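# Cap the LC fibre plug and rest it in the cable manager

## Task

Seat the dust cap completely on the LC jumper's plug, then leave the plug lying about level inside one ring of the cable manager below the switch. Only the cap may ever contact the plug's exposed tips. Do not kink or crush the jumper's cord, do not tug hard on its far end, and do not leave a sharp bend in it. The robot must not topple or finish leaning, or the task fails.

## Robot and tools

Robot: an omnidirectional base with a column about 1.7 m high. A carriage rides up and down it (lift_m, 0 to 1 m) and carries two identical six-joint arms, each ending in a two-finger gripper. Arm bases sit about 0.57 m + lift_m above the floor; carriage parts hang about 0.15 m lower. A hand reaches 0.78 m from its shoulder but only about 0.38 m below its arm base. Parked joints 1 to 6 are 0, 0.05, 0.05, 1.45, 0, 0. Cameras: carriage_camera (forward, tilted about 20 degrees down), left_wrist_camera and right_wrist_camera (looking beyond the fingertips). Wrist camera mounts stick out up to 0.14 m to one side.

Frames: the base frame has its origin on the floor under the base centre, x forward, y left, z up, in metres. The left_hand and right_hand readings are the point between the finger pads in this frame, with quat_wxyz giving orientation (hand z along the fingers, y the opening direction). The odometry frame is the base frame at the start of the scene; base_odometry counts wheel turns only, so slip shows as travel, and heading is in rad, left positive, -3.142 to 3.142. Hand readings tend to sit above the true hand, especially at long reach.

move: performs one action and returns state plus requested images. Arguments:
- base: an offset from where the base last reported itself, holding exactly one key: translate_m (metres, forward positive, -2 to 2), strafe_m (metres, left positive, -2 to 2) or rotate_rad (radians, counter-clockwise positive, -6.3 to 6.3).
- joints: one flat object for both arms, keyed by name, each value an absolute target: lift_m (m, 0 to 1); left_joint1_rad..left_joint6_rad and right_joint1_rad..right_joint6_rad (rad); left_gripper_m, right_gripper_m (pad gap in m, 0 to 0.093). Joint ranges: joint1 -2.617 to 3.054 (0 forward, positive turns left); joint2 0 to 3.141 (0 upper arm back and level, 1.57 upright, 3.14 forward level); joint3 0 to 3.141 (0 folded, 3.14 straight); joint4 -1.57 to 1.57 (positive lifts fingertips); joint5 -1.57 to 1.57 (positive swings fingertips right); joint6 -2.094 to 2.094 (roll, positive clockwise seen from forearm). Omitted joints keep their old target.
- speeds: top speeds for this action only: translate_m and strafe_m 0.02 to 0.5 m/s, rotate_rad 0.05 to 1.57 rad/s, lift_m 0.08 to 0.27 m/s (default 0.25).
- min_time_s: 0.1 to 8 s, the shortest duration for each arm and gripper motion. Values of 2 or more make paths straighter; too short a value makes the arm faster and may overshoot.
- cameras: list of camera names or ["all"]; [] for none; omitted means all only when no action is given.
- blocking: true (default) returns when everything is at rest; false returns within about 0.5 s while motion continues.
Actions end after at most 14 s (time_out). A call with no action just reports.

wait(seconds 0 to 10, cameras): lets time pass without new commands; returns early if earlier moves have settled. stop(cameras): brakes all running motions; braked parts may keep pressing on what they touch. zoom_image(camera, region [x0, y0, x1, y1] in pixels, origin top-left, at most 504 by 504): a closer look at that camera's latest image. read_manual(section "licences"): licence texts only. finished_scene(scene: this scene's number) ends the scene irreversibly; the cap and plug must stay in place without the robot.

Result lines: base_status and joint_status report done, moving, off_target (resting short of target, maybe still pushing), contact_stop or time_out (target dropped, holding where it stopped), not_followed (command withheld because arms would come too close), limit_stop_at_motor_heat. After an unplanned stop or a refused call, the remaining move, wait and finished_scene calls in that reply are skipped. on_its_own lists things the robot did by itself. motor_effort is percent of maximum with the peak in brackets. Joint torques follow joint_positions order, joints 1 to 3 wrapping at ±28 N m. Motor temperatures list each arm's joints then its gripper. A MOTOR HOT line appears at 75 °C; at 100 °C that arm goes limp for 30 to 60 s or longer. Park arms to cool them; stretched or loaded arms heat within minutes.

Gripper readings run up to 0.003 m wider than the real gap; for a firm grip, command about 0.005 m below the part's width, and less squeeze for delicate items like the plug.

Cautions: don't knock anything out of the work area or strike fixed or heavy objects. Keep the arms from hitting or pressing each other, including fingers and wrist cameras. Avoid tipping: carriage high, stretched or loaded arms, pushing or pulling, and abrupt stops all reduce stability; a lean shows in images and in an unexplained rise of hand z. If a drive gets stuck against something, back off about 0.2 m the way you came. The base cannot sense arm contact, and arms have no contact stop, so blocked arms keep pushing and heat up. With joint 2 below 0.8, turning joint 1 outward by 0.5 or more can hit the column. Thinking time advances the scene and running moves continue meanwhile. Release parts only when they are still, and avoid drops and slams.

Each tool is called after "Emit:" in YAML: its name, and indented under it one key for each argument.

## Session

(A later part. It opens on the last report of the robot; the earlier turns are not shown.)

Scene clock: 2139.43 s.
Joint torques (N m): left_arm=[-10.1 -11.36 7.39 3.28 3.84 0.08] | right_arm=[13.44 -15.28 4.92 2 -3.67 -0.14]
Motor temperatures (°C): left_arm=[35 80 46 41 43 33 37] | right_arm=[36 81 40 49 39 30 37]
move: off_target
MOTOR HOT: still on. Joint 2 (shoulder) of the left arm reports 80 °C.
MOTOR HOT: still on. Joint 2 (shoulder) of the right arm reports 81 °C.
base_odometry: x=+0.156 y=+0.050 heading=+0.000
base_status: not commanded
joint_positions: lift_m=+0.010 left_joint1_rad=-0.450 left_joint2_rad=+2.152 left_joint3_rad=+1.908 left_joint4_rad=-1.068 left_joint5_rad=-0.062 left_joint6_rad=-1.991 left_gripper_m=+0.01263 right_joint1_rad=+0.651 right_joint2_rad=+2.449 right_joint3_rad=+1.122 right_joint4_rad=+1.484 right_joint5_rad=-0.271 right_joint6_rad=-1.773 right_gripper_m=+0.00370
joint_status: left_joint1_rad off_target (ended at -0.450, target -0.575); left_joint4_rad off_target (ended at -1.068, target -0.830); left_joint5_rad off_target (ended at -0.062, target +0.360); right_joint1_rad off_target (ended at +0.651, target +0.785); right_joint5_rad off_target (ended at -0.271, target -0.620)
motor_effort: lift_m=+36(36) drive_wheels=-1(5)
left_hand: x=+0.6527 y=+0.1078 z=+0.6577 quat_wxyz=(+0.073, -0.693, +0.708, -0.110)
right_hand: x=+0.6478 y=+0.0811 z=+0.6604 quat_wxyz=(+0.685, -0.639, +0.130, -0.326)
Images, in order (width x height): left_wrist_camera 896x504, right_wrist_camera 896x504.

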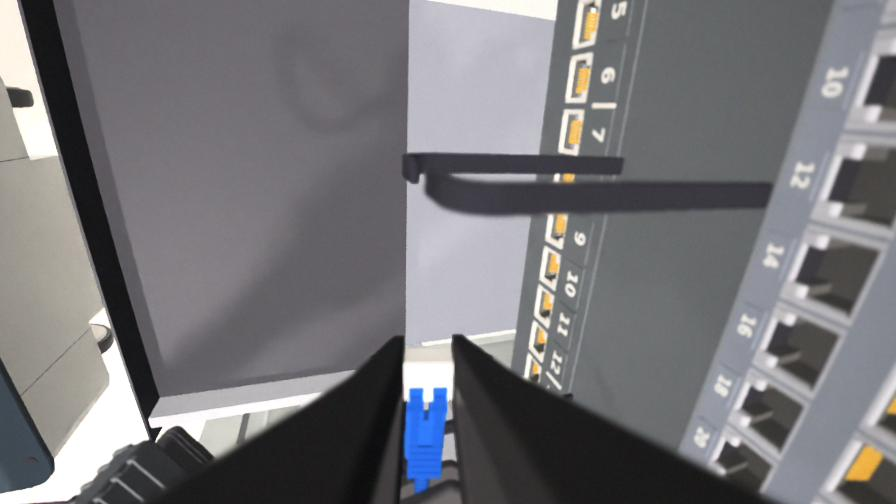

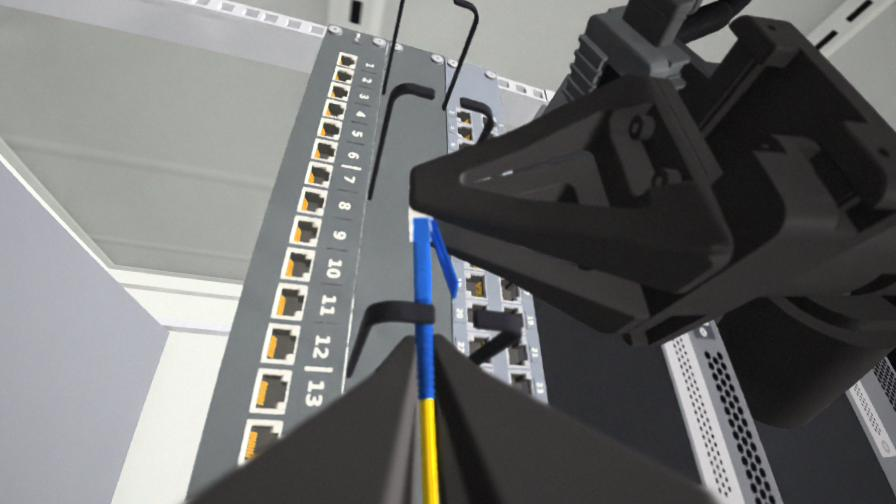

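Emit:
move:
  joints: {"left_joint4_rad": -0.95}
  min_time_s: 1.0

Emit:
move:
  joints: {"left_joint1_rad": -0.585, "left_joint5_rad": 0.40, "left_joint4_rad": -0.90, "right_joint5_rad": -0.66, "right_joint1_rad": 0.80}
  min_time_s: 1.5
  cameras: ["left_wrist_camera", "right_wrist_camera"]

Emit:
zoom_image:
  camera: "left_wrist_camera"
  region: [396, 344, 460, 424]

Emit:
zoom_image:
  camera: "right_wrist_camera"
  region: [380, 190, 460, 290]

Scene clock: 2148.97 s.
Joint torques (N m): left_arm=[-10.1 -11.34 7.35 2.06 3.82 0.08] | right_arm=[13.45 -15.3 4.9 2 -3.67 -0.13]
Motor temperatures (°C): left_arm=[38 80 47 44 51 33 37] | right_arm=[38 81 40 49 44 30 37]
move: off_target
MOTOR HOT: still on. Joint 2 (shoulder) of the left arm reports 80 °C.
MOTOR HOT: still on. Joint 2 (shoulder) of the right arm reports 81 °C.
base_odometry: x=+0.156 y=+0.050 heading=+0.000
base_status: not commanded
joint_positions: lift_m=+0.010 left_joint1_rad=-0.450 left_joint2_rad=+2.152 left_joint3_rad=+1.908 left_joint4_rad=-1.078 left_joint5_rad=-0.059 left_joint6_rad=-1.991 left_gripper_m=+0.01263 right_joint1_rad=+0.651 right_joint2_rad=+2.449 right_joint3_rad=+1.122 right_joint4_rad=+1.484 right_joint5_rad=-0.272 right_joint6_rad=-1.773 right_gripper_m=+0.00370
joint_status: left_joint4_rad off_target (ended at -1.078, target -0.950)
motor_effort: lift_m=+36(36) drive_wheels=+3(6)
left_hand: x=+0.6504 y=+0.1085 z=+0.6571 quat_wxyz=(+0.070, -0.693, +0.709, -0.106)
right_hand: x=+0.6477 y=+0.0812 z=+0.6604 quat_wxyz=(+0.685, -0.639, +0.130, -0.326)
pictures: none

Scene clock: 2150.77 s.
Joint torques (N m): left_arm=[-10.88 -11.34 7.32 2.6 4.16 0.08] | right_arm=[14.95 -15.28 4.9 2 -4.03 -0.14]
Motor temperatures (°C): left_arm=[38 80 47 44 52 33 37] | right_arm=[39 81 40 49 45 30 37]
move: off_target
MOTOR HOT: still on. Joint 2 (shoulder) of the left arm reports 80 °C.
MOTOR HOT: still on. Joint 2 (shoulder) of the right arm reports 81 °C.
base_odometry: x=+0.156 y=+0.050 heading=+0.000
base_status: not commanded
joint_positions: lift_m=+0.010 left_joint1_rad=-0.450 left_joint2_rad=+2.152 left_joint3_rad=+1.908 left_joint4_rad=-1.077 left_joint5_rad=-0.057 left_joint6_rad=-1.991 left_gripper_m=+0.01263 right_joint1_rad=+0.651 right_joint2_rad=+2.449 right_joint3_rad=+1.122 right_joint4_rad=+1.484 right_joint5_rad=-0.277 right_joint6_rad=-1.773 right_gripper_m=+0.00370
joint_status: left_joint1_rad off_target (ended at -0.450, target -0.585); left_joint4_rad off_target (ended at -1.077, target -0.900); left_joint5_rad off_target (ended at -0.057, target +0.400); right_joint1_rad off_target (ended at +0.651, target +0.800); right_joint5_rad off_target (ended at -0.277, target -0.660)
motor_effort: lift_m=+36(36) drive_wheels=+1(6)
left_hand: x=+0.6504 y=+0.1079 z=+0.6571 quat_wxyz=(+0.069, -0.693, +0.709, -0.107)
right_hand: x=+0.6471 y=+0.0816 z=+0.6604 quat_wxyz=(+0.685, -0.639, +0.128, -0.325)
Images, in order (width x height): left_wrist_camera 896x504, right_wrist_camera 896x504.

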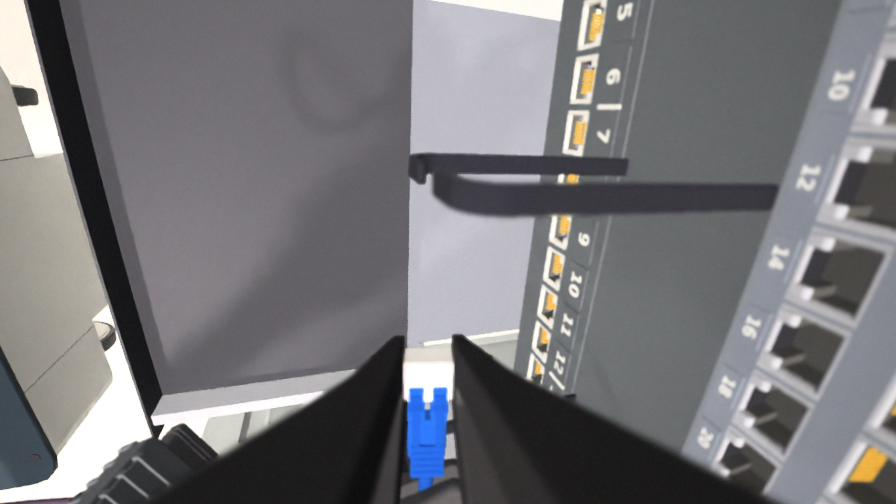

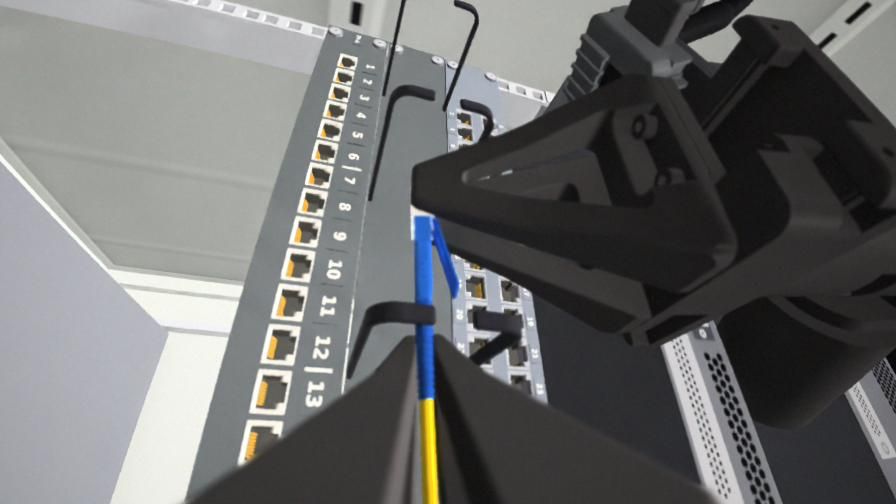

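Scaled by 6.300 from the camera's image (finer frame: 1280x720).

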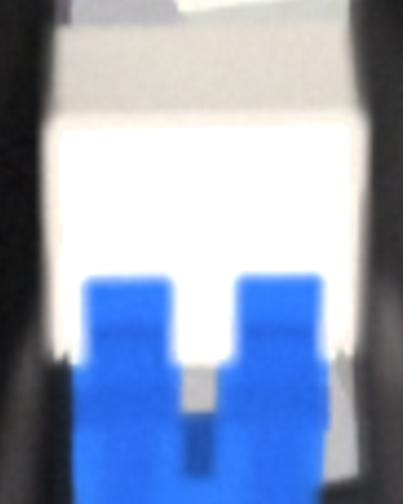

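Scaled by 5.040 from the camera's image (finer frame: 1280x720).

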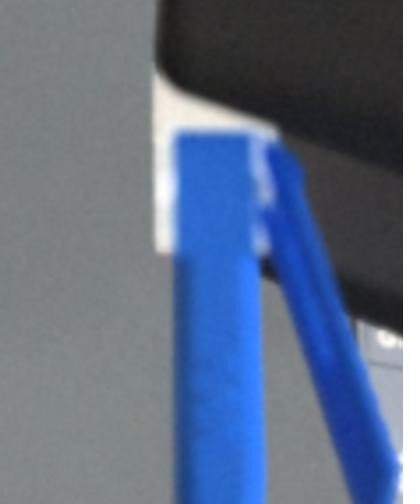

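Emit:
move:
  joints: {"left_joint1_rad": -0.452, "left_joint5_rad": -0.06, "left_joint4_rad": -1.06, "right_joint5_rad": -0.275, "right_joint1_rad": 0.655}
  min_time_s: 1.5
  cameras: ["left_wrist_camera", "right_wrist_camera"]

Emit:
zoom_image:
  camera: "left_wrist_camera"
  region: [396, 344, 460, 424]

Emit:
zoom_image:
  camera: "right_wrist_camera"
  region: [380, 190, 460, 290]

Scene clock: 2180.37 s.
Joint torques (N m): left_arm=[-0.58 -11.36 7.35 0.9 0.2 0.09] | right_arm=[0.73 -15.31 4.9 2.08 -0.21 -0.13]
Motor temperatures (°C): left_arm=[42 80 48 45 68 33 37] | right_arm=[44 82 40 49 54 30 37]
move: done
MOTOR HOT: still on. Joint 2 (shoulder) of the left arm reports 80 °C.
MOTOR HOT: still on. Joint 2 (shoulder) of the right arm reports 82 °C.
base_odometry: x=+0.156 y=+0.050 heading=+0.000
base_status: not commanded
joint_positions: lift_m=+0.010 left_joint1_rad=-0.444 left_joint2_rad=+2.152 left_joint3_rad=+1.908 left_joint4_rad=-1.083 left_joint5_rad=-0.085 left_joint6_rad=-1.991 left_gripper_m=+0.01263 right_joint1_rad=+0.647 right_joint2_rad=+2.449 right_joint3_rad=+1.122 right_joint4_rad=+1.477 right_joint5_rad=-0.253 right_joint6_rad=-1.773 right_gripper_m=+0.00370
joint_status: all done
motor_effort: lift_m=+36(36) drive_wheels=+3(6)
left_hand: x=+0.6523 y=+0.1155 z=+0.6571 quat_wxyz=(+0.082, -0.696, +0.706, -0.099)
right_hand: x=+0.6519 y=+0.0777 z=+0.6590 quat_wxyz=(+0.680, -0.639, +0.139, -0.332)
Images, in order (width x height): left_wrist_camera 896x504, right_wrist_camera 896x504.

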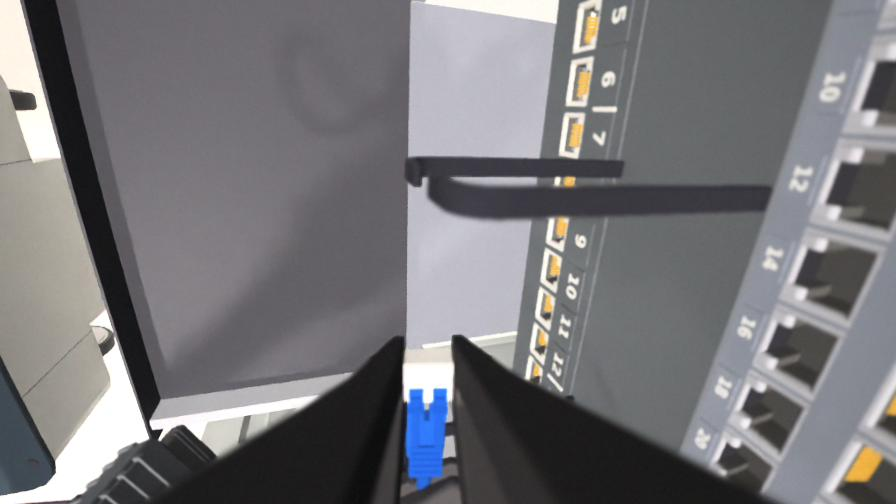

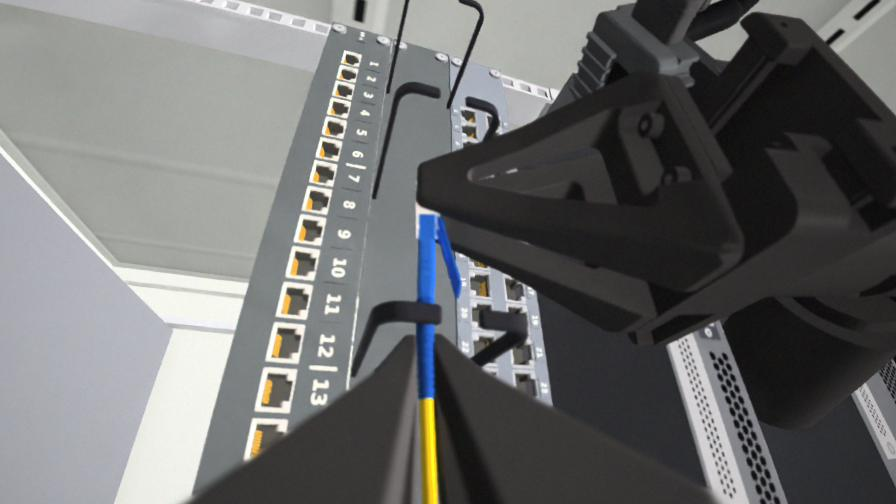

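Scaled by 6.300 from the camera's image (finer frame: 1280x720).

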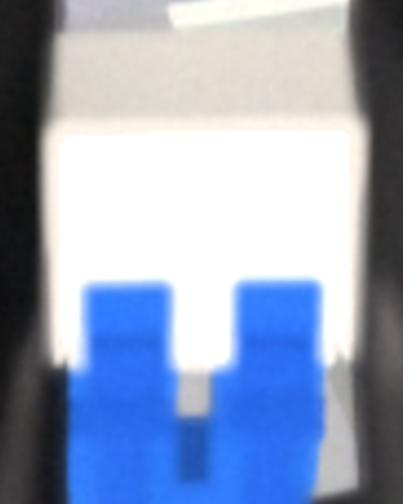

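Scaled by 5.040 from the camera's image (finer frame: 1280x720).

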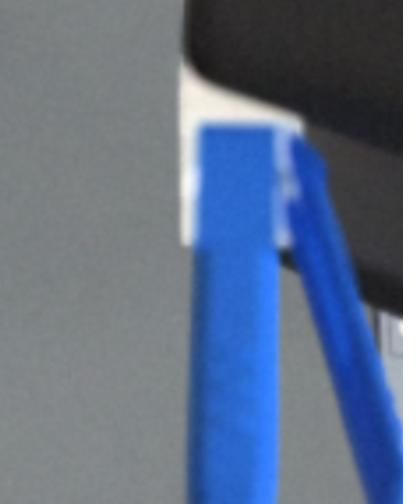

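Emit:
move:
  joints: {"left_joint1_rad": -0.52, "left_joint5_rad": 0.12, "left_joint4_rad": -1.0, "right_joint5_rad": -0.42, "right_joint1_rad": 0.72}
  min_time_s: 0.8

Emit:
move:
  joints: {"left_joint6_rad": -1.93}
  min_time_s: 0.5

Emit:
move:
  joints: {"left_joint6_rad": -2.04}
  min_time_s: 0.5

Emit:
move:
  joints: {"left_joint6_rad": -1.93}
  min_time_s: 0.5

Emit:
move:
  joints: {"left_joint6_rad": -2.04}
  min_time_s: 0.5

Emit:
move:
  joints: {"left_joint6_rad": -1.985}
  min_time_s: 0.5
  cameras: ["left_wrist_camera", "right_wrist_camera"]

Emit:
zoom_image:
  camera: "left_wrist_camera"
  region: [396, 344, 460, 424]

Emit:
zoom_image:
  camera: "right_wrist_camera"
  region: [380, 190, 460, 290]

Emit:
move:
  joints: {"left_joint1_rad": -0.456, "left_joint5_rad": -0.05, "left_joint4_rad": -1.06, "right_joint5_rad": -0.28, "right_joint1_rad": 0.657}
  min_time_s: 0.8

Scene clock: 2193.60 s.
Joint torques (N m): left_arm=[-5.93 -11.37 7.35 1.55 1.76 0.08] | right_arm=[7.21 -15.31 4.88 2.07 -1.63 -0.13]
Motor temperatures (°C): left_arm=[39 80 48 42 56 33 37] | right_arm=[40 82 40 48 46 30 37]
move: off_target
MOTOR HOT: still on. Joint 2 (shoulder) of the left arm reports 80 °C.
MOTOR HOT: still on. Joint 2 (shoulder) of the right arm reports 82 °C.
base_odometry: x=+0.156 y=+0.050 heading=+0.000
base_status: not commanded
joint_positions: lift_m=+0.010 left_joint1_rad=-0.446 left_joint2_rad=+2.152 left_joint3_rad=+1.908 left_joint4_rad=-1.082 left_joint5_rad=-0.075 left_joint6_rad=-1.991 left_gripper_m=+0.01263 right_joint1_rad=+0.648 right_joint2_rad=+2.449 right_joint3_rad=+1.122 right_joint4_rad=+1.477 right_joint5_rad=-0.264 right_joint6_rad=-1.773 right_gripper_m=+0.00370
joint_status: left_joint1_rad off_target (ended at -0.446, target -0.520); left_joint4_rad off_target (ended at -1.082, target -1.000); left_joint5_rad off_target (ended at -0.075, target +0.120); right_joint1_rad off_target (ended at +0.648, target +0.720); right_joint5_rad off_target (ended at -0.264, target -0.420)
motor_effort: lift_m=+36(36) drive_wheels=+3(4)
left_hand: x=+0.6515 y=+0.1129 z=+0.6570 quat_wxyz=(+0.077, -0.695, +0.707, -0.102)
right_hand: x=+0.6503 y=+0.0791 z=+0.6589 quat_wxyz=(+0.682, -0.640, +0.135, -0.328)
pictures: none

Scene clock: 2194.40 s.
Joint torques (N m): left_arm=[-5.94 -11.36 7.36 1.54 1.76 0.16] | right_arm=[7.24 -15.3 4.92 2.08 -1.63 -0.14]
Motor temperatures (°C): left_arm=[39 80 48 42 56 33 37] | right_arm=[40 82 40 48 46 30 37]
move: done
MOTOR HOT: still on. Joint 2 (shoulder) of the left arm reports 80 °C.
MOTOR HOT: still on. Joint 2 (shoulder) of the right arm reports 82 °C.
base_odometry: x=+0.156 y=+0.050 heading=+0.000
base_status: not commanded
joint_positions: lift_m=+0.010 left_joint1_rad=-0.446 left_joint2_rad=+2.152 left_joint3_rad=+1.908 left_joint4_rad=-1.081 left_joint5_rad=-0.075 left_joint6_rad=-1.946 left_gripper_m=+0.01263 right_joint1_rad=+0.648 right_joint2_rad=+2.449 right_joint3_rad=+1.122 right_joint4_rad=+1.477 right_joint5_rad=-0.264 right_joint6_rad=-1.773 right_gripper_m=+0.00370
joint_status: all done
motor_effort: lift_m=+35(36) drive_wheels=+3(5)
left_hand: x=+0.6517 y=+0.1129 z=+0.6571 quat_wxyz=(+0.080, -0.679, +0.723, -0.100)
right_hand: x=+0.6503 y=+0.0791 z=+0.6589 quat_wxyz=(+0.682, -0.640, +0.135, -0.328)
pictures: none

Scene clock: 2195.27 s.
Joint torques (N m): left_arm=[-5.91 -11.32 7.34 1.55 1.75 -0.13] | right_arm=[7.23 -15.28 4.89 2.08 -1.63 -0.13]
Motor temperatures (°C): left_arm=[39 80 48 42 56 33 37] | right_arm=[40 82 40 48 46 30 37]
move: done
MOTOR HOT: still on. Joint 2 (shoulder) of the left arm reports 80 °C.
MOTOR HOT: still on. Joint 2 (shoulder) of the right arm reports 82 °C.
base_odometry: x=+0.156 y=+0.050 heading=+0.000
base_status: not commanded
joint_positions: lift_m=+0.010 left_joint1_rad=-0.446 left_joint2_rad=+2.152 left_joint3_rad=+1.908 left_joint4_rad=-1.081 left_joint5_rad=-0.074 left_joint6_rad=-2.022 left_gripper_m=+0.01263 right_joint1_rad=+0.648 right_joint2_rad=+2.449 right_joint3_rad=+1.122 right_joint4_rad=+1.477 right_joint5_rad=-0.264 right_joint6_rad=-1.773 right_gripper_m=+0.00370
joint_status: all done
motor_effort: lift_m=+36(36) drive_wheels=+0(5)
left_hand: x=+0.6515 y=+0.1128 z=+0.6570 quat_wxyz=(+0.075, -0.706, +0.696, -0.103)
right_hand: x=+0.6503 y=+0.0791 z=+0.6589 quat_wxyz=(+0.682, -0.640, +0.135, -0.328)
pictures: none

Scene clock: 2196.13 s.
Joint torques (N m): left_arm=[-5.91 -11.37 7.36 1.55 1.75 0.16] | right_arm=[7.21 -15.3 4.89 2.08 -1.63 -0.13]
Motor temperatures (°C): left_arm=[38 80 48 42 56 33 37] | right_arm=[40 82 40 48 45 30 37]
move: done
MOTOR HOT: still on. Joint 2 (shoulder) of the left arm reports 80 °C.
MOTOR HOT: still on. Joint 2 (shoulder) of the right arm reports 82 °C.
base_odometry: x=+0.156 y=+0.050 heading=+0.000
base_status: not commanded
joint_positions: lift_m=+0.010 left_joint1_rad=-0.446 left_joint2_rad=+2.152 left_joint3_rad=+1.908 left_joint4_rad=-1.081 left_joint5_rad=-0.074 left_joint6_rad=-1.946 left_gripper_m=+0.01263 right_joint1_rad=+0.648 right_joint2_rad=+2.449 right_joint3_rad=+1.122 right_joint4_rad=+1.477 right_joint5_rad=-0.264 right_joint6_rad=-1.773 right_gripper_m=+0.00370
joint_status: all done
motor_effort: lift_m=+36(36) drive_wheels=+5(5)
left_hand: x=+0.6516 y=+0.1127 z=+0.6571 quat_wxyz=(+0.079, -0.679, +0.723, -0.101)
right_hand: x=+0.6503 y=+0.0791 z=+0.6589 quat_wxyz=(+0.682, -0.640, +0.135, -0.328)
pictures: none

Scene clock: 2197.00 s.
Joint torques (N m): left_arm=[-5.93 -11.37 7.34 1.54 1.75 -0.12] | right_arm=[7.24 -15.3 4.88 2.08 -1.63 -0.13]
Motor temperatures (°C): left_arm=[38 80 48 42 55 33 37] | right_arm=[40 82 40 48 45 30 37]
move: done
MOTOR HOT: still on. Joint 2 (shoulder) of the left arm reports 80 °C.
MOTOR HOT: still on. Joint 2 (shoulder) of the right arm reports 82 °C.
base_odometry: x=+0.156 y=+0.050 heading=+0.000
base_status: not commanded
joint_positions: lift_m=+0.010 left_joint1_rad=-0.446 left_joint2_rad=+2.152 left_joint3_rad=+1.908 left_joint4_rad=-1.081 left_joint5_rad=-0.074 left_joint6_rad=-2.022 left_gripper_m=+0.01263 right_joint1_rad=+0.648 right_joint2_rad=+2.449 right_joint3_rad=+1.122 right_joint4_rad=+1.477 right_joint5_rad=-0.264 right_joint6_rad=-1.773 right_gripper_m=+0.00370
joint_status: all done
motor_effort: lift_m=+36(36) drive_wheels=+4(5)
left_hand: x=+0.6515 y=+0.1127 z=+0.6570 quat_wxyz=(+0.075, -0.706, +0.696, -0.103)
right_hand: x=+0.6503 y=+0.0791 z=+0.6589 quat_wxyz=(+0.682, -0.640, +0.135, -0.328)
pictures: none

Scene clock: 2197.80 s.
Joint torques (N m): left_arm=[-5.93 -11.37 7.32 1.54 1.75 0.12] | right_arm=[7.23 -15.31 4.92 2.07 -1.63 -0.13]
Motor temperatures (°C): left_arm=[38 80 48 42 55 33 37] | right_arm=[40 82 40 48 45 30 37]
move: done
MOTOR HOT: still on. Joint 2 (shoulder) of the left arm reports 80 °C.
MOTOR HOT: still on. Joint 2 (shoulder) of the right arm reports 82 °C.
base_odometry: x=+0.156 y=+0.050 heading=+0.000
base_status: not commanded
joint_positions: lift_m=+0.010 left_joint1_rad=-0.446 left_joint2_rad=+2.152 left_joint3_rad=+1.908 left_joint4_rad=-1.081 left_joint5_rad=-0.074 left_joint6_rad=-1.996 left_gripper_m=+0.01263 right_joint1_rad=+0.648 right_joint2_rad=+2.449 right_joint3_rad=+1.122 right_joint4_rad=+1.477 right_joint5_rad=-0.264 right_joint6_rad=-1.773 right_gripper_m=+0.00370
joint_status: all done
motor_effort: lift_m=+36(36) drive_wheels=+5(5)
left_hand: x=+0.6515 y=+0.1127 z=+0.6570 quat_wxyz=(+0.076, -0.697, +0.705, -0.102)
right_hand: x=+0.6503 y=+0.0791 z=+0.6589 quat_wxyz=(+0.682, -0.640, +0.135, -0.328)
Images, in order (width x height): left_wrist_camera 896x504, right_wrist_camera 896x504.

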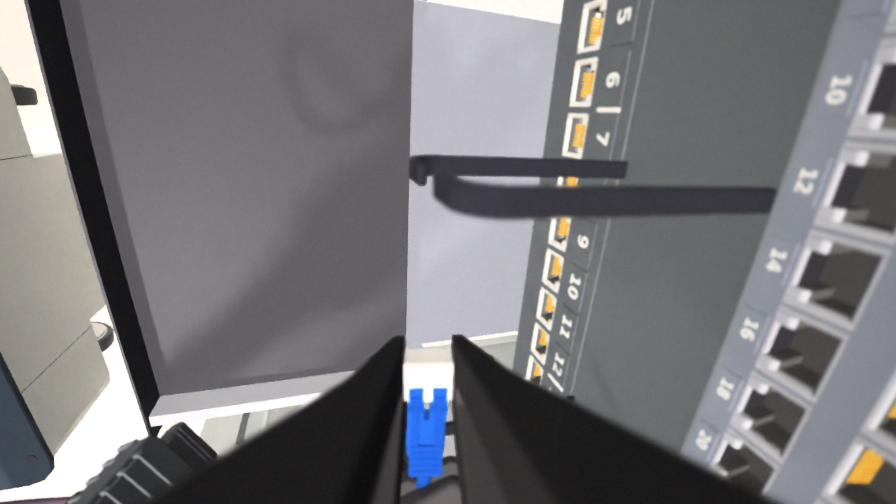

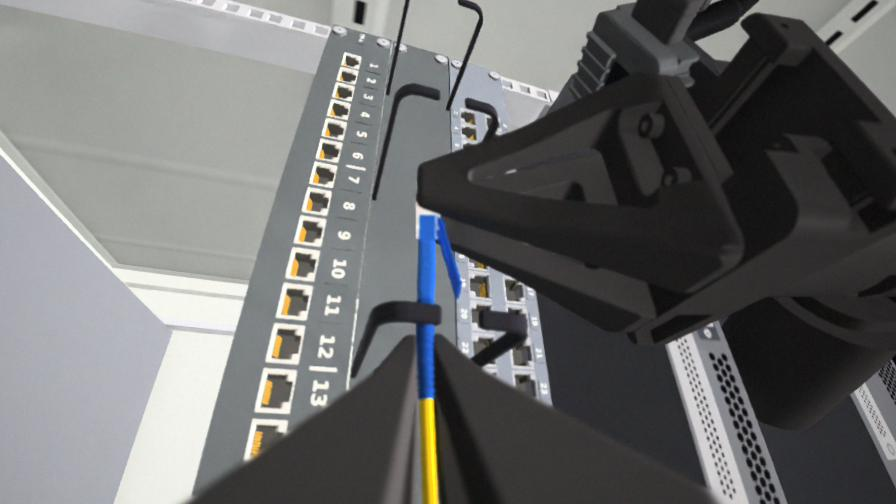

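Scaled by 6.300 from the camera's image (finer frame: 1280x720).

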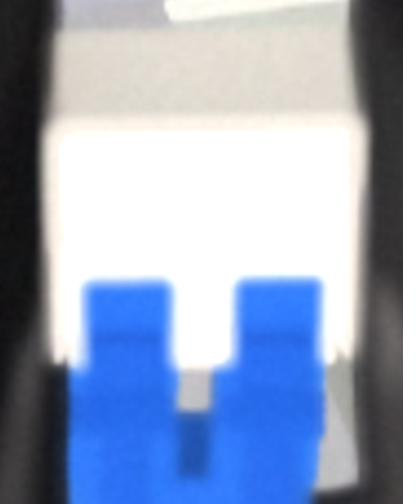

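Scaled by 5.040 from the camera's image (finer frame: 1280x720).

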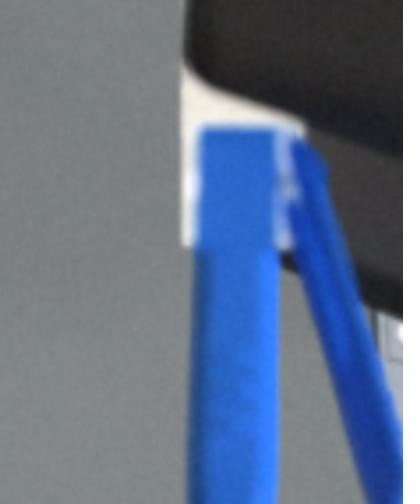

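Scene clock: 2198.90 s.
Joint torques (N m): left_arm=[-0.81 -11.33 7.34 0.91 0.31 0.11] | right_arm=[0.96 -15.3 4.92 2.08 -0.26 -0.13]
Motor temperatures (°C): left_arm=[38 80 48 42 55 33 37] | right_arm=[40 82 40 48 45 30 37]
move: done
MOTOR HOT: still on. Joint 2 (shoulder) of the left arm reports 80 °C.
MOTOR HOT: still on. Joint 2 (shoulder) of the right arm reports 82 °C.
base_odometry: x=+0.156 y=+0.050 heading=+0.000
base_status: not commanded
joint_positions: lift_m=+0.010 left_joint1_rad=-0.445 left_joint2_rad=+2.152 left_joint3_rad=+1.908 left_joint4_rad=-1.084 left_joint5_rad=-0.087 left_joint6_rad=-1.995 left_gripper_m=+0.01263 right_joint1_rad=+0.647 right_joint2_rad=+2.449 right_joint3_rad=+1.122 right_joint4_rad=+1.477 right_joint5_rad=-0.253 right_joint6_rad=-1.773 right_gripper_m=+0.00370
joint_status: all done
motor_effort: lift_m=+36(36) drive_wheels=+1(5)
left_hand: x=+0.6520 y=+0.1153 z=+0.6571 quat_wxyz=(+0.082, -0.697, +0.705, -0.099)
right_hand: x=+0.6520 y=+0.0777 z=+0.6590 quat_wxyz=(+0.680, -0.639, +0.139, -0.332)
pictures: none

Emit:
move:
  joints: {"left_joint1_rad": -0.57, "left_joint5_rad": 0.36, "left_joint4_rad": -0.95, "right_joint5_rad": -0.62, "right_joint1_rad": 0.78}
  min_time_s: 0.8

Emit:
move:
  joints: {"left_joint4_rad": -1.0, "left_joint6_rad": -1.95}
  min_time_s: 0.4

Emit:
move:
  joints: {"left_joint4_rad": -0.9, "left_joint6_rad": -2.02}
  min_time_s: 0.4

Emit:
move:
  joints: {"left_joint4_rad": -1.0, "left_joint6_rad": -1.95, "right_joint6_rad": -1.75}
  min_time_s: 0.4

Emit:
move:
  joints: {"left_joint4_rad": -0.9, "left_joint6_rad": -2.02, "right_joint6_rad": -1.82}
  min_time_s: 0.4

Emit:
move:
  joints: {"left_joint4_rad": -0.95, "left_joint6_rad": -1.985, "right_joint6_rad": -1.79}
  min_time_s: 0.4
  cameras: ["left_wrist_camera", "right_wrist_camera"]

Emit:
zoom_image:
  camera: "left_wrist_camera"
  region: [396, 344, 460, 424]

Emit:
zoom_image:
  camera: "right_wrist_camera"
  region: [380, 190, 460, 290]

Emit:
move:
  joints: {"left_joint1_rad": -0.456, "left_joint5_rad": -0.05, "left_joint4_rad": -1.06, "right_joint5_rad": -0.28, "right_joint1_rad": 0.657}
  min_time_s: 0.8

Scene clock: 2220.97 s.
Joint torques (N m): left_arm=[-10.02 -11.34 7.32 2.09 3.74 0.11] | right_arm=[13.23 -15.3 4.9 2.08 -3.58 -0.13]
Motor temperatures (°C): left_arm=[35 80 49 40 48 33 37] | right_arm=[37 82 40 47 41 30 37]
move: off_target
MOTOR HOT: still on. Joint 2 (shoulder) of the left arm reports 80 °C.
MOTOR HOT: still on. Joint 2 (shoulder) of the right arm reports 82 °C.
base_odometry: x=+0.156 y=+0.050 heading=+0.000
base_status: not commanded
joint_positions: lift_m=+0.010 left_joint1_rad=-0.446 left_joint2_rad=+2.152 left_joint3_rad=+1.908 left_joint4_rad=-1.082 left_joint5_rad=-0.051 left_joint6_rad=-1.995 left_gripper_m=+0.01263 right_joint1_rad=+0.648 right_joint2_rad=+2.449 right_joint3_rad=+1.122 right_joint4_rad=+1.477 right_joint5_rad=-0.280 right_joint6_rad=-1.773 right_gripper_m=+0.00370
joint_status: left_joint1_rad off_target (ended at -0.446, target -0.570); left_joint4_rad off_target (ended at -1.082, target -0.950); left_joint5_rad off_target (ended at -0.052, target +0.360); right_joint1_rad off_target (ended at +0.648, target +0.780); right_joint5_rad off_target (ended at -0.281, target -0.620)
motor_effort: lift_m=+36(36) drive_wheels=+3(6)
left_hand: x=+0.6498 y=+0.1092 z=+0.6568 quat_wxyz=(+0.066, -0.696, +0.707, -0.106)
right_hand: x=+0.6478 y=+0.0810 z=+0.6588 quat_wxyz=(+0.684, -0.642, +0.128, -0.323)
pictures: none

Scene clock: 2221.67 s.
Joint torques (N m): left_arm=[-9.96 -11.36 7.38 1.57 3.75 0.18] | right_arm=[13.23 -15.28 4.89 2.07 -3.58 -0.13]
Motor temperatures (°C): left_arm=[35 80 49 40 49 33 37] | right_arm=[37 82 40 47 41 30 37]
move: off_target
MOTOR HOT: still on. Joint 2 (shoulder) of the left arm reports 80 °C.
MOTOR HOT: still on. Joint 2 (shoulder) of the right arm reports 82 °C.
base_odometry: x=+0.156 y=+0.050 heading=+0.000
base_status: not commanded
joint_positions: lift_m=+0.010 left_joint1_rad=-0.446 left_joint2_rad=+2.152 left_joint3_rad=+1.908 left_joint4_rad=-1.083 left_joint5_rad=-0.051 left_joint6_rad=-1.967 left_gripper_m=+0.01263 right_joint1_rad=+0.648 right_joint2_rad=+2.449 right_joint3_rad=+1.122 right_joint4_rad=+1.477 right_joint5_rad=-0.280 right_joint6_rad=-1.773 right_gripper_m=+0.00370
joint_status: left_joint4_rad off_target (ended at -1.083, target -1.000); the others done
motor_effort: lift_m=+36(36) drive_wheels=+3(4)
left_hand: x=+0.6495 y=+0.1094 z=+0.6567 quat_wxyz=(+0.067, -0.686, +0.717, -0.104)
right_hand: x=+0.6478 y=+0.0810 z=+0.6588 quat_wxyz=(+0.684, -0.642, +0.128, -0.323)
pictures: none

Scene clock: 2222.40 s.
Joint torques (N m): left_arm=[-10 -11.37 7.36 2.6 3.75 -0.1] | right_arm=[13.24 -15.3 4.89 2.08 -3.57 -0.13]
Motor temperatures (°C): left_arm=[36 80 49 41 50 33 37] | right_arm=[37 82 40 47 42 30 37]
move: off_target
MOTOR HOT: still on. Joint 2 (shoulder) of the left arm reports 80 °C.
MOTOR HOT: still on. Joint 2 (shoulder) of the right arm reports 82 °C.
base_odometry: x=+0.156 y=+0.050 heading=+0.000
base_status: not commanded
joint_positions: lift_m=+0.010 left_joint1_rad=-0.446 left_joint2_rad=+2.152 left_joint3_rad=+1.908 left_joint4_rad=-1.078 left_joint5_rad=-0.051 left_joint6_rad=-2.004 left_gripper_m=+0.01263 right_joint1_rad=+0.648 right_joint2_rad=+2.449 right_joint3_rad=+1.122 right_joint4_rad=+1.477 right_joint5_rad=-0.281 right_joint6_rad=-1.773 right_gripper_m=+0.00370
joint_status: left_joint4_rad off_target (ended at -1.078, target -0.900); the others done
motor_effort: lift_m=+36(36) drive_wheels=+2(6)
left_hand: x=+0.6506 y=+0.1088 z=+0.6570 quat_wxyz=(+0.066, -0.699, +0.703, -0.108)
right_hand: x=+0.6477 y=+0.0811 z=+0.6588 quat_wxyz=(+0.684, -0.642, +0.128, -0.323)
pictures: none

Scene clock: 2223.13 s.
Joint torques (N m): left_arm=[-9.96 -11.36 7.36 1.56 3.74 0.18] | right_arm=[13.23 -15.31 4.9 2.08 -3.57 0.16]
Motor temperatures (°C): left_arm=[36 80 49 41 51 33 37] | right_arm=[37 82 40 47 42 30 37]
move: off_target
MOTOR HOT: still on. Joint 2 (shoulder) of the left arm reports 80 °C.
MOTOR HOT: still on. Joint 2 (shoulder) of the right arm reports 82 °C.
base_odometry: x=+0.156 y=+0.050 heading=+0.000
base_status: not commanded
joint_positions: lift_m=+0.010 left_joint1_rad=-0.446 left_joint2_rad=+2.152 left_joint3_rad=+1.908 left_joint4_rad=-1.083 left_joint5_rad=-0.051 left_joint6_rad=-1.967 left_gripper_m=+0.01263 right_joint1_rad=+0.648 right_joint2_rad=+2.449 right_joint3_rad=+1.122 right_joint4_rad=+1.477 right_joint5_rad=-0.281 right_joint6_rad=-1.764 right_gripper_m=+0.00370
joint_status: left_joint4_rad off_target (ended at -1.083, target -1.000); the others done
motor_effort: lift_m=+36(36) drive_wheels=-1(5)
left_hand: x=+0.6495 y=+0.1092 z=+0.6567 quat_wxyz=(+0.067, -0.686, +0.717, -0.105)
right_hand: x=+0.6477 y=+0.0811 z=+0.6587 quat_wxyz=(+0.685, -0.641, +0.131, -0.320)
pictures: none

Scene clock: 2223.87 s.
Joint torques (N m): left_arm=[-10.02 -11.34 7.34 2.61 3.74 -0.11] | right_arm=[13.24 -15.3 4.9 2.08 -3.57 -0.47]
Motor temperatures (°C): left_arm=[36 80 49 41 52 33 37] | right_arm=[37 82 40 47 43 30 37]
move: off_target
MOTOR HOT: still on. Joint 2 (shoulder) of the left arm reports 80 °C.
MOTOR HOT: still on. Joint 2 (shoulder) of the right arm reports 82 °C.
base_odometry: x=+0.156 y=+0.050 heading=+0.000
base_status: not commanded
joint_positions: lift_m=+0.010 left_joint1_rad=-0.446 left_joint2_rad=+2.152 left_joint3_rad=+1.908 left_joint4_rad=-1.078 left_joint5_rad=-0.051 left_joint6_rad=-2.004 left_gripper_m=+0.01263 right_joint1_rad=+0.648 right_joint2_rad=+2.449 right_joint3_rad=+1.122 right_joint4_rad=+1.477 right_joint5_rad=-0.281 right_joint6_rad=-1.783 right_gripper_m=+0.00369
joint_status: left_joint4_rad off_target (ended at -1.078, target -0.900); right_joint6_rad off_target (ended at -1.782, target -1.820); the others done
motor_effort: lift_m=+36(36) drive_wheels=+1(5)
left_hand: x=+0.6505 y=+0.1087 z=+0.6570 quat_wxyz=(+0.066, -0.699, +0.704, -0.108)
right_hand: x=+0.6477 y=+0.0811 z=+0.6587 quat_wxyz=(+0.682, -0.642, +0.125, -0.326)
pictures: none

Scene clock: 2224.57 s.
Joint torques (N m): left_arm=[-9.98 -11.32 7.38 2.08 3.75 0.12] | right_arm=[13.23 -15.3 4.89 2.08 -3.57 -0.13]
Motor temperatures (°C): left_arm=[36 81 49 41 52 33 37] | right_arm=[38 82 40 47 43 30 37]
move: off_target
MOTOR HOT: still on. Joint 2 (shoulder) of the left arm reports 81 °C.
MOTOR HOT: still on. Joint 2 (shoulder) of the right arm reports 82 °C.
base_odometry: x=+0.156 y=+0.050 heading=+0.000
base_status: not commanded
joint_positions: lift_m=+0.010 left_joint1_rad=-0.446 left_joint2_rad=+2.152 left_joint3_rad=+1.908 left_joint4_rad=-1.080 left_joint5_rad=-0.051 left_joint6_rad=-1.997 left_gripper_m=+0.01263 right_joint1_rad=+0.648 right_joint2_rad=+2.449 right_joint3_rad=+1.122 right_joint4_rad=+1.477 right_joint5_rad=-0.281 right_joint6_rad=-1.782 right_gripper_m=+0.00369
joint_status: left_joint4_rad off_target (ended at -1.080, target -0.950); the others done
motor_effort: lift_m=+36(36) drive_wheels=+0(4)
left_hand: x=+0.6502 y=+0.1089 z=+0.6569 quat_wxyz=(+0.066, -0.697, +0.706, -0.107)
right_hand: x=+0.6477 y=+0.0811 z=+0.6587 quat_wxyz=(+0.682, -0.642, +0.125, -0.326)
Images, in order (width x height): left_wrist_camera 896x504, right_wrist_camera 896x504.

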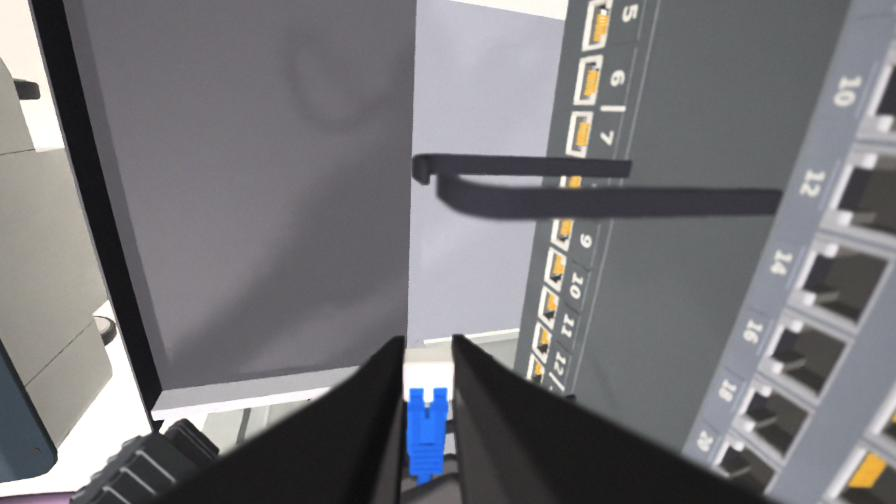

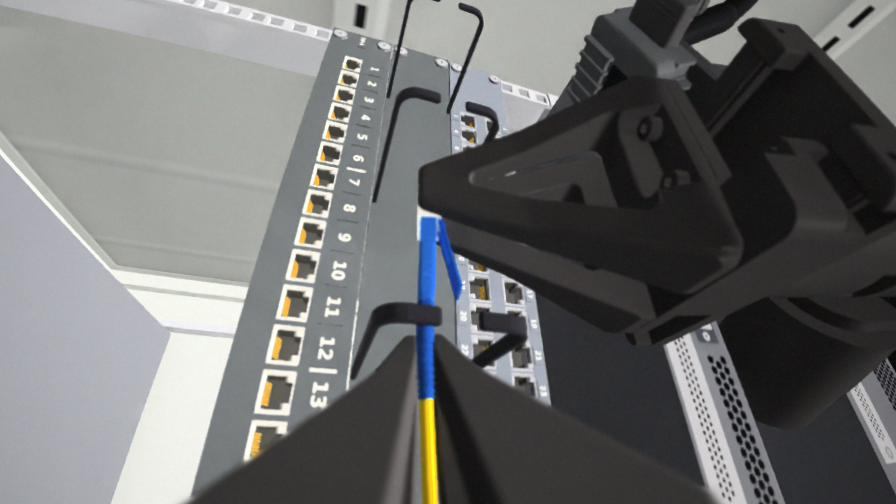

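Scaled by 6.300 from the camera's image (finer frame: 1280x720).

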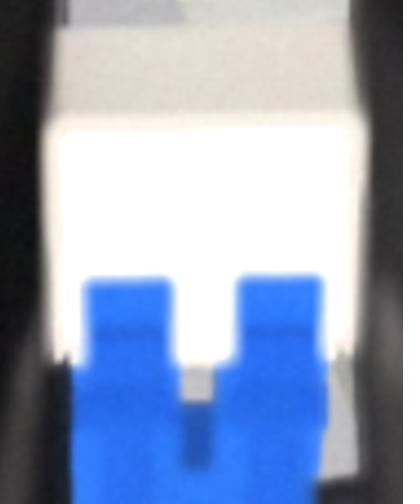

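Scaled by 5.040 from the camera's image (finer frame: 1280x720).

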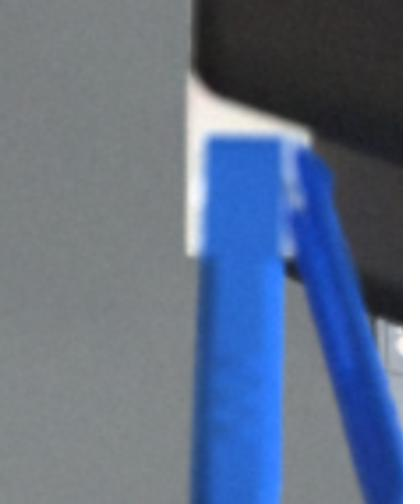

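Scene clock: 2225.67 s.
Joint torques (N m): left_arm=[-1.11 -11.36 7.35 0.91 0.23 0.11] | right_arm=[1.01 -15.28 4.9 2.08 -0.22 -0.14]
Motor temperatures (°C): left_arm=[36 81 49 41 52 33 37] | right_arm=[38 82 40 47 43 30 37]
move: done
MOTOR HOT: still on. Joint 2 (shoulder) of the left arm reports 81 °C.
MOTOR HOT: still on. Joint 2 (shoulder) of the right arm reports 82 °C.
base_odometry: x=+0.156 y=+0.050 heading=+0.000
base_status: not commanded
joint_positions: lift_m=+0.010 left_joint1_rad=-0.442 left_joint2_rad=+2.152 left_joint3_rad=+1.908 left_joint4_rad=-1.084 left_joint5_rad=-0.079 left_joint6_rad=-1.994 left_gripper_m=+0.01263 right_joint1_rad=+0.647 right_joint2_rad=+2.449 right_joint3_rad=+1.122 right_joint4_rad=+1.477 right_joint5_rad=-0.256 right_joint6_rad=-1.782 right_gripper_m=+0.00369
joint_status: all done
motor_effort: lift_m=+36(36) drive_wheels=+1(4)
left_hand: x=+0.6521 y=+0.1156 z=+0.6569 quat_wxyz=(+0.078, -0.698, +0.704, -0.100)
right_hand: x=+0.6517 y=+0.0778 z=+0.6588 quat_wxyz=(+0.679, -0.640, +0.135, -0.334)
pictures: none

Emit:
move:
  cameras: ["left_wrist_camera", "right_wrist_camera", "carriage_camera"]

Emit:
zoom_image:
  camera: "left_wrist_camera"
  region: [396, 344, 460, 424]

Emit:
zoom_image:
  camera: "right_wrist_camera"
  region: [340, 180, 560, 400]

Emit:
zoom_image:
  camera: "carriage_camera"
  region: [280, 200, 580, 420]

Scene clock: 2258.83 s.
Joint torques (N m): left_arm=[-1.1 -11.36 7.35 0.9 0.23 0.11] | right_arm=[1.02 -15.3 4.89 2.09 -0.23 -0.13]
Motor temperatures (°C): left_arm=[33 81 49 39 44 33 37] | right_arm=[35 82 40 46 38 30 37]
MOTOR HOT: still on. Joint 2 (shoulder) of the left arm reports 81 °C.
MOTOR HOT: still on. Joint 2 (shoulder) of the right arm reports 82 °C.
base_odometry: x=+0.156 y=+0.050 heading=+0.000
base_status: not commanded
joint_positions: lift_m=+0.010 left_joint1_rad=-0.442 left_joint2_rad=+2.152 left_joint3_rad=+1.908 left_joint4_rad=-1.084 left_joint5_rad=-0.079 left_joint6_rad=-1.994 left_gripper_m=+0.01263 right_joint1_rad=+0.647 right_joint2_rad=+2.449 right_joint3_rad=+1.122 right_joint4_rad=+1.477 right_joint5_rad=-0.256 right_joint6_rad=-1.782 right_gripper_m=+0.00369
joint_status: all done
motor_effort: lift_m=+35(36) drive_wheels=+2(4)
left_hand: x=+0.6521 y=+0.1156 z=+0.6569 quat_wxyz=(+0.078, -0.698, +0.704, -0.100) (m; base frame)
right_hand: x=+0.6517 y=+0.0778 z=+0.6588 quat_wxyz=(+0.679, -0.640, +0.135, -0.334) (m; base frame)
pictures: carriage_camera, left_wrist_camera, right_wrist_camera
Images, in order (width x height): carriage_camera 896x504, left_wrist_camera 896x504, right_wrist_camera 896x504.

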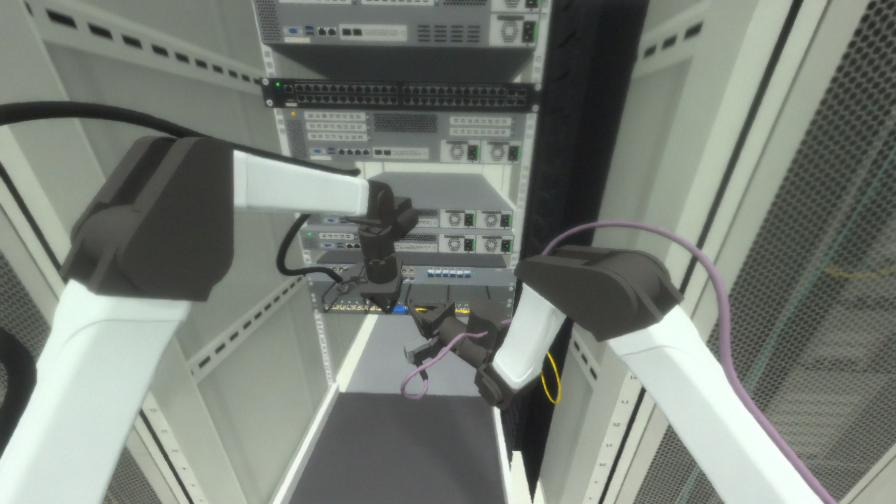

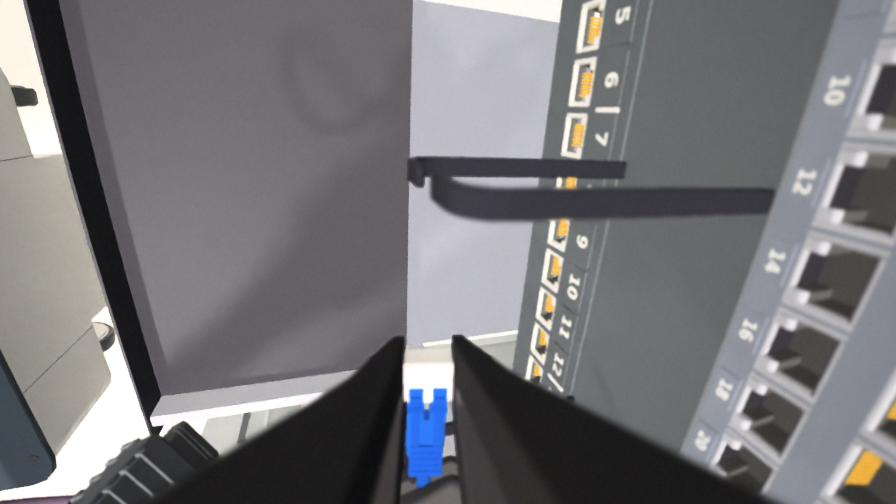

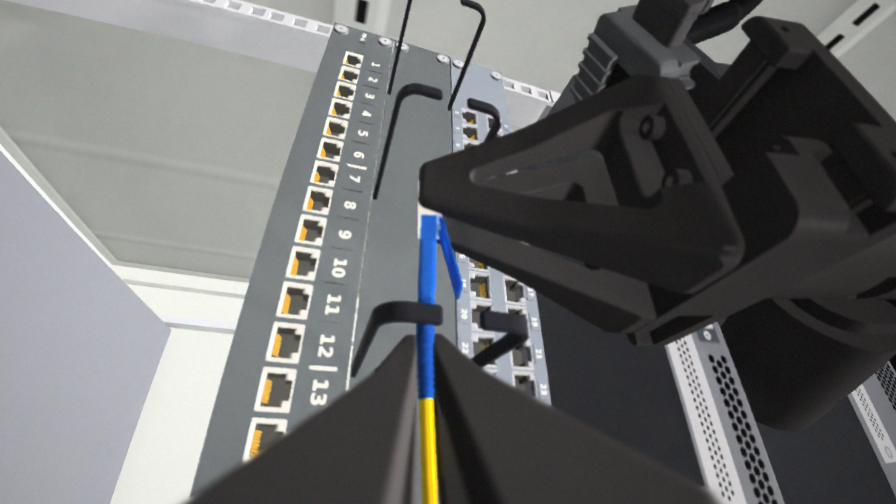

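Scaled by 6.300 from the camera's image (finer frame: 1280x720).

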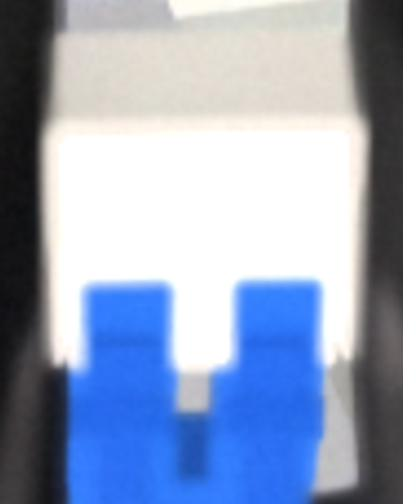

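Scaled by 2.291 from the camera's image (finer frame: 1280x720).

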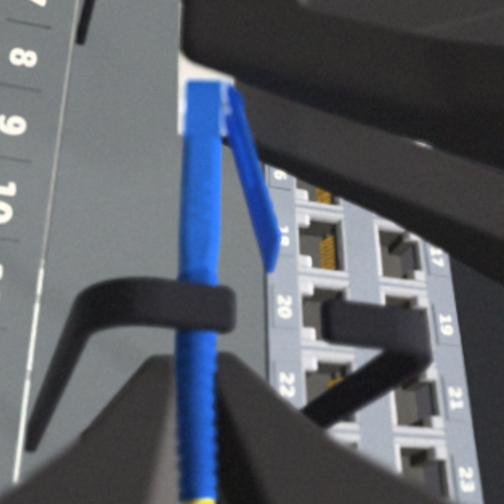

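Scaled by 1.680 from the camera's image (finer frame: 1280x720).

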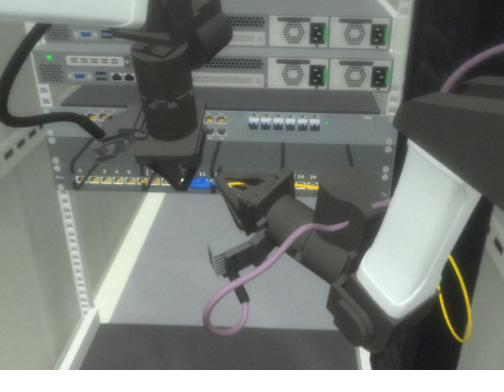

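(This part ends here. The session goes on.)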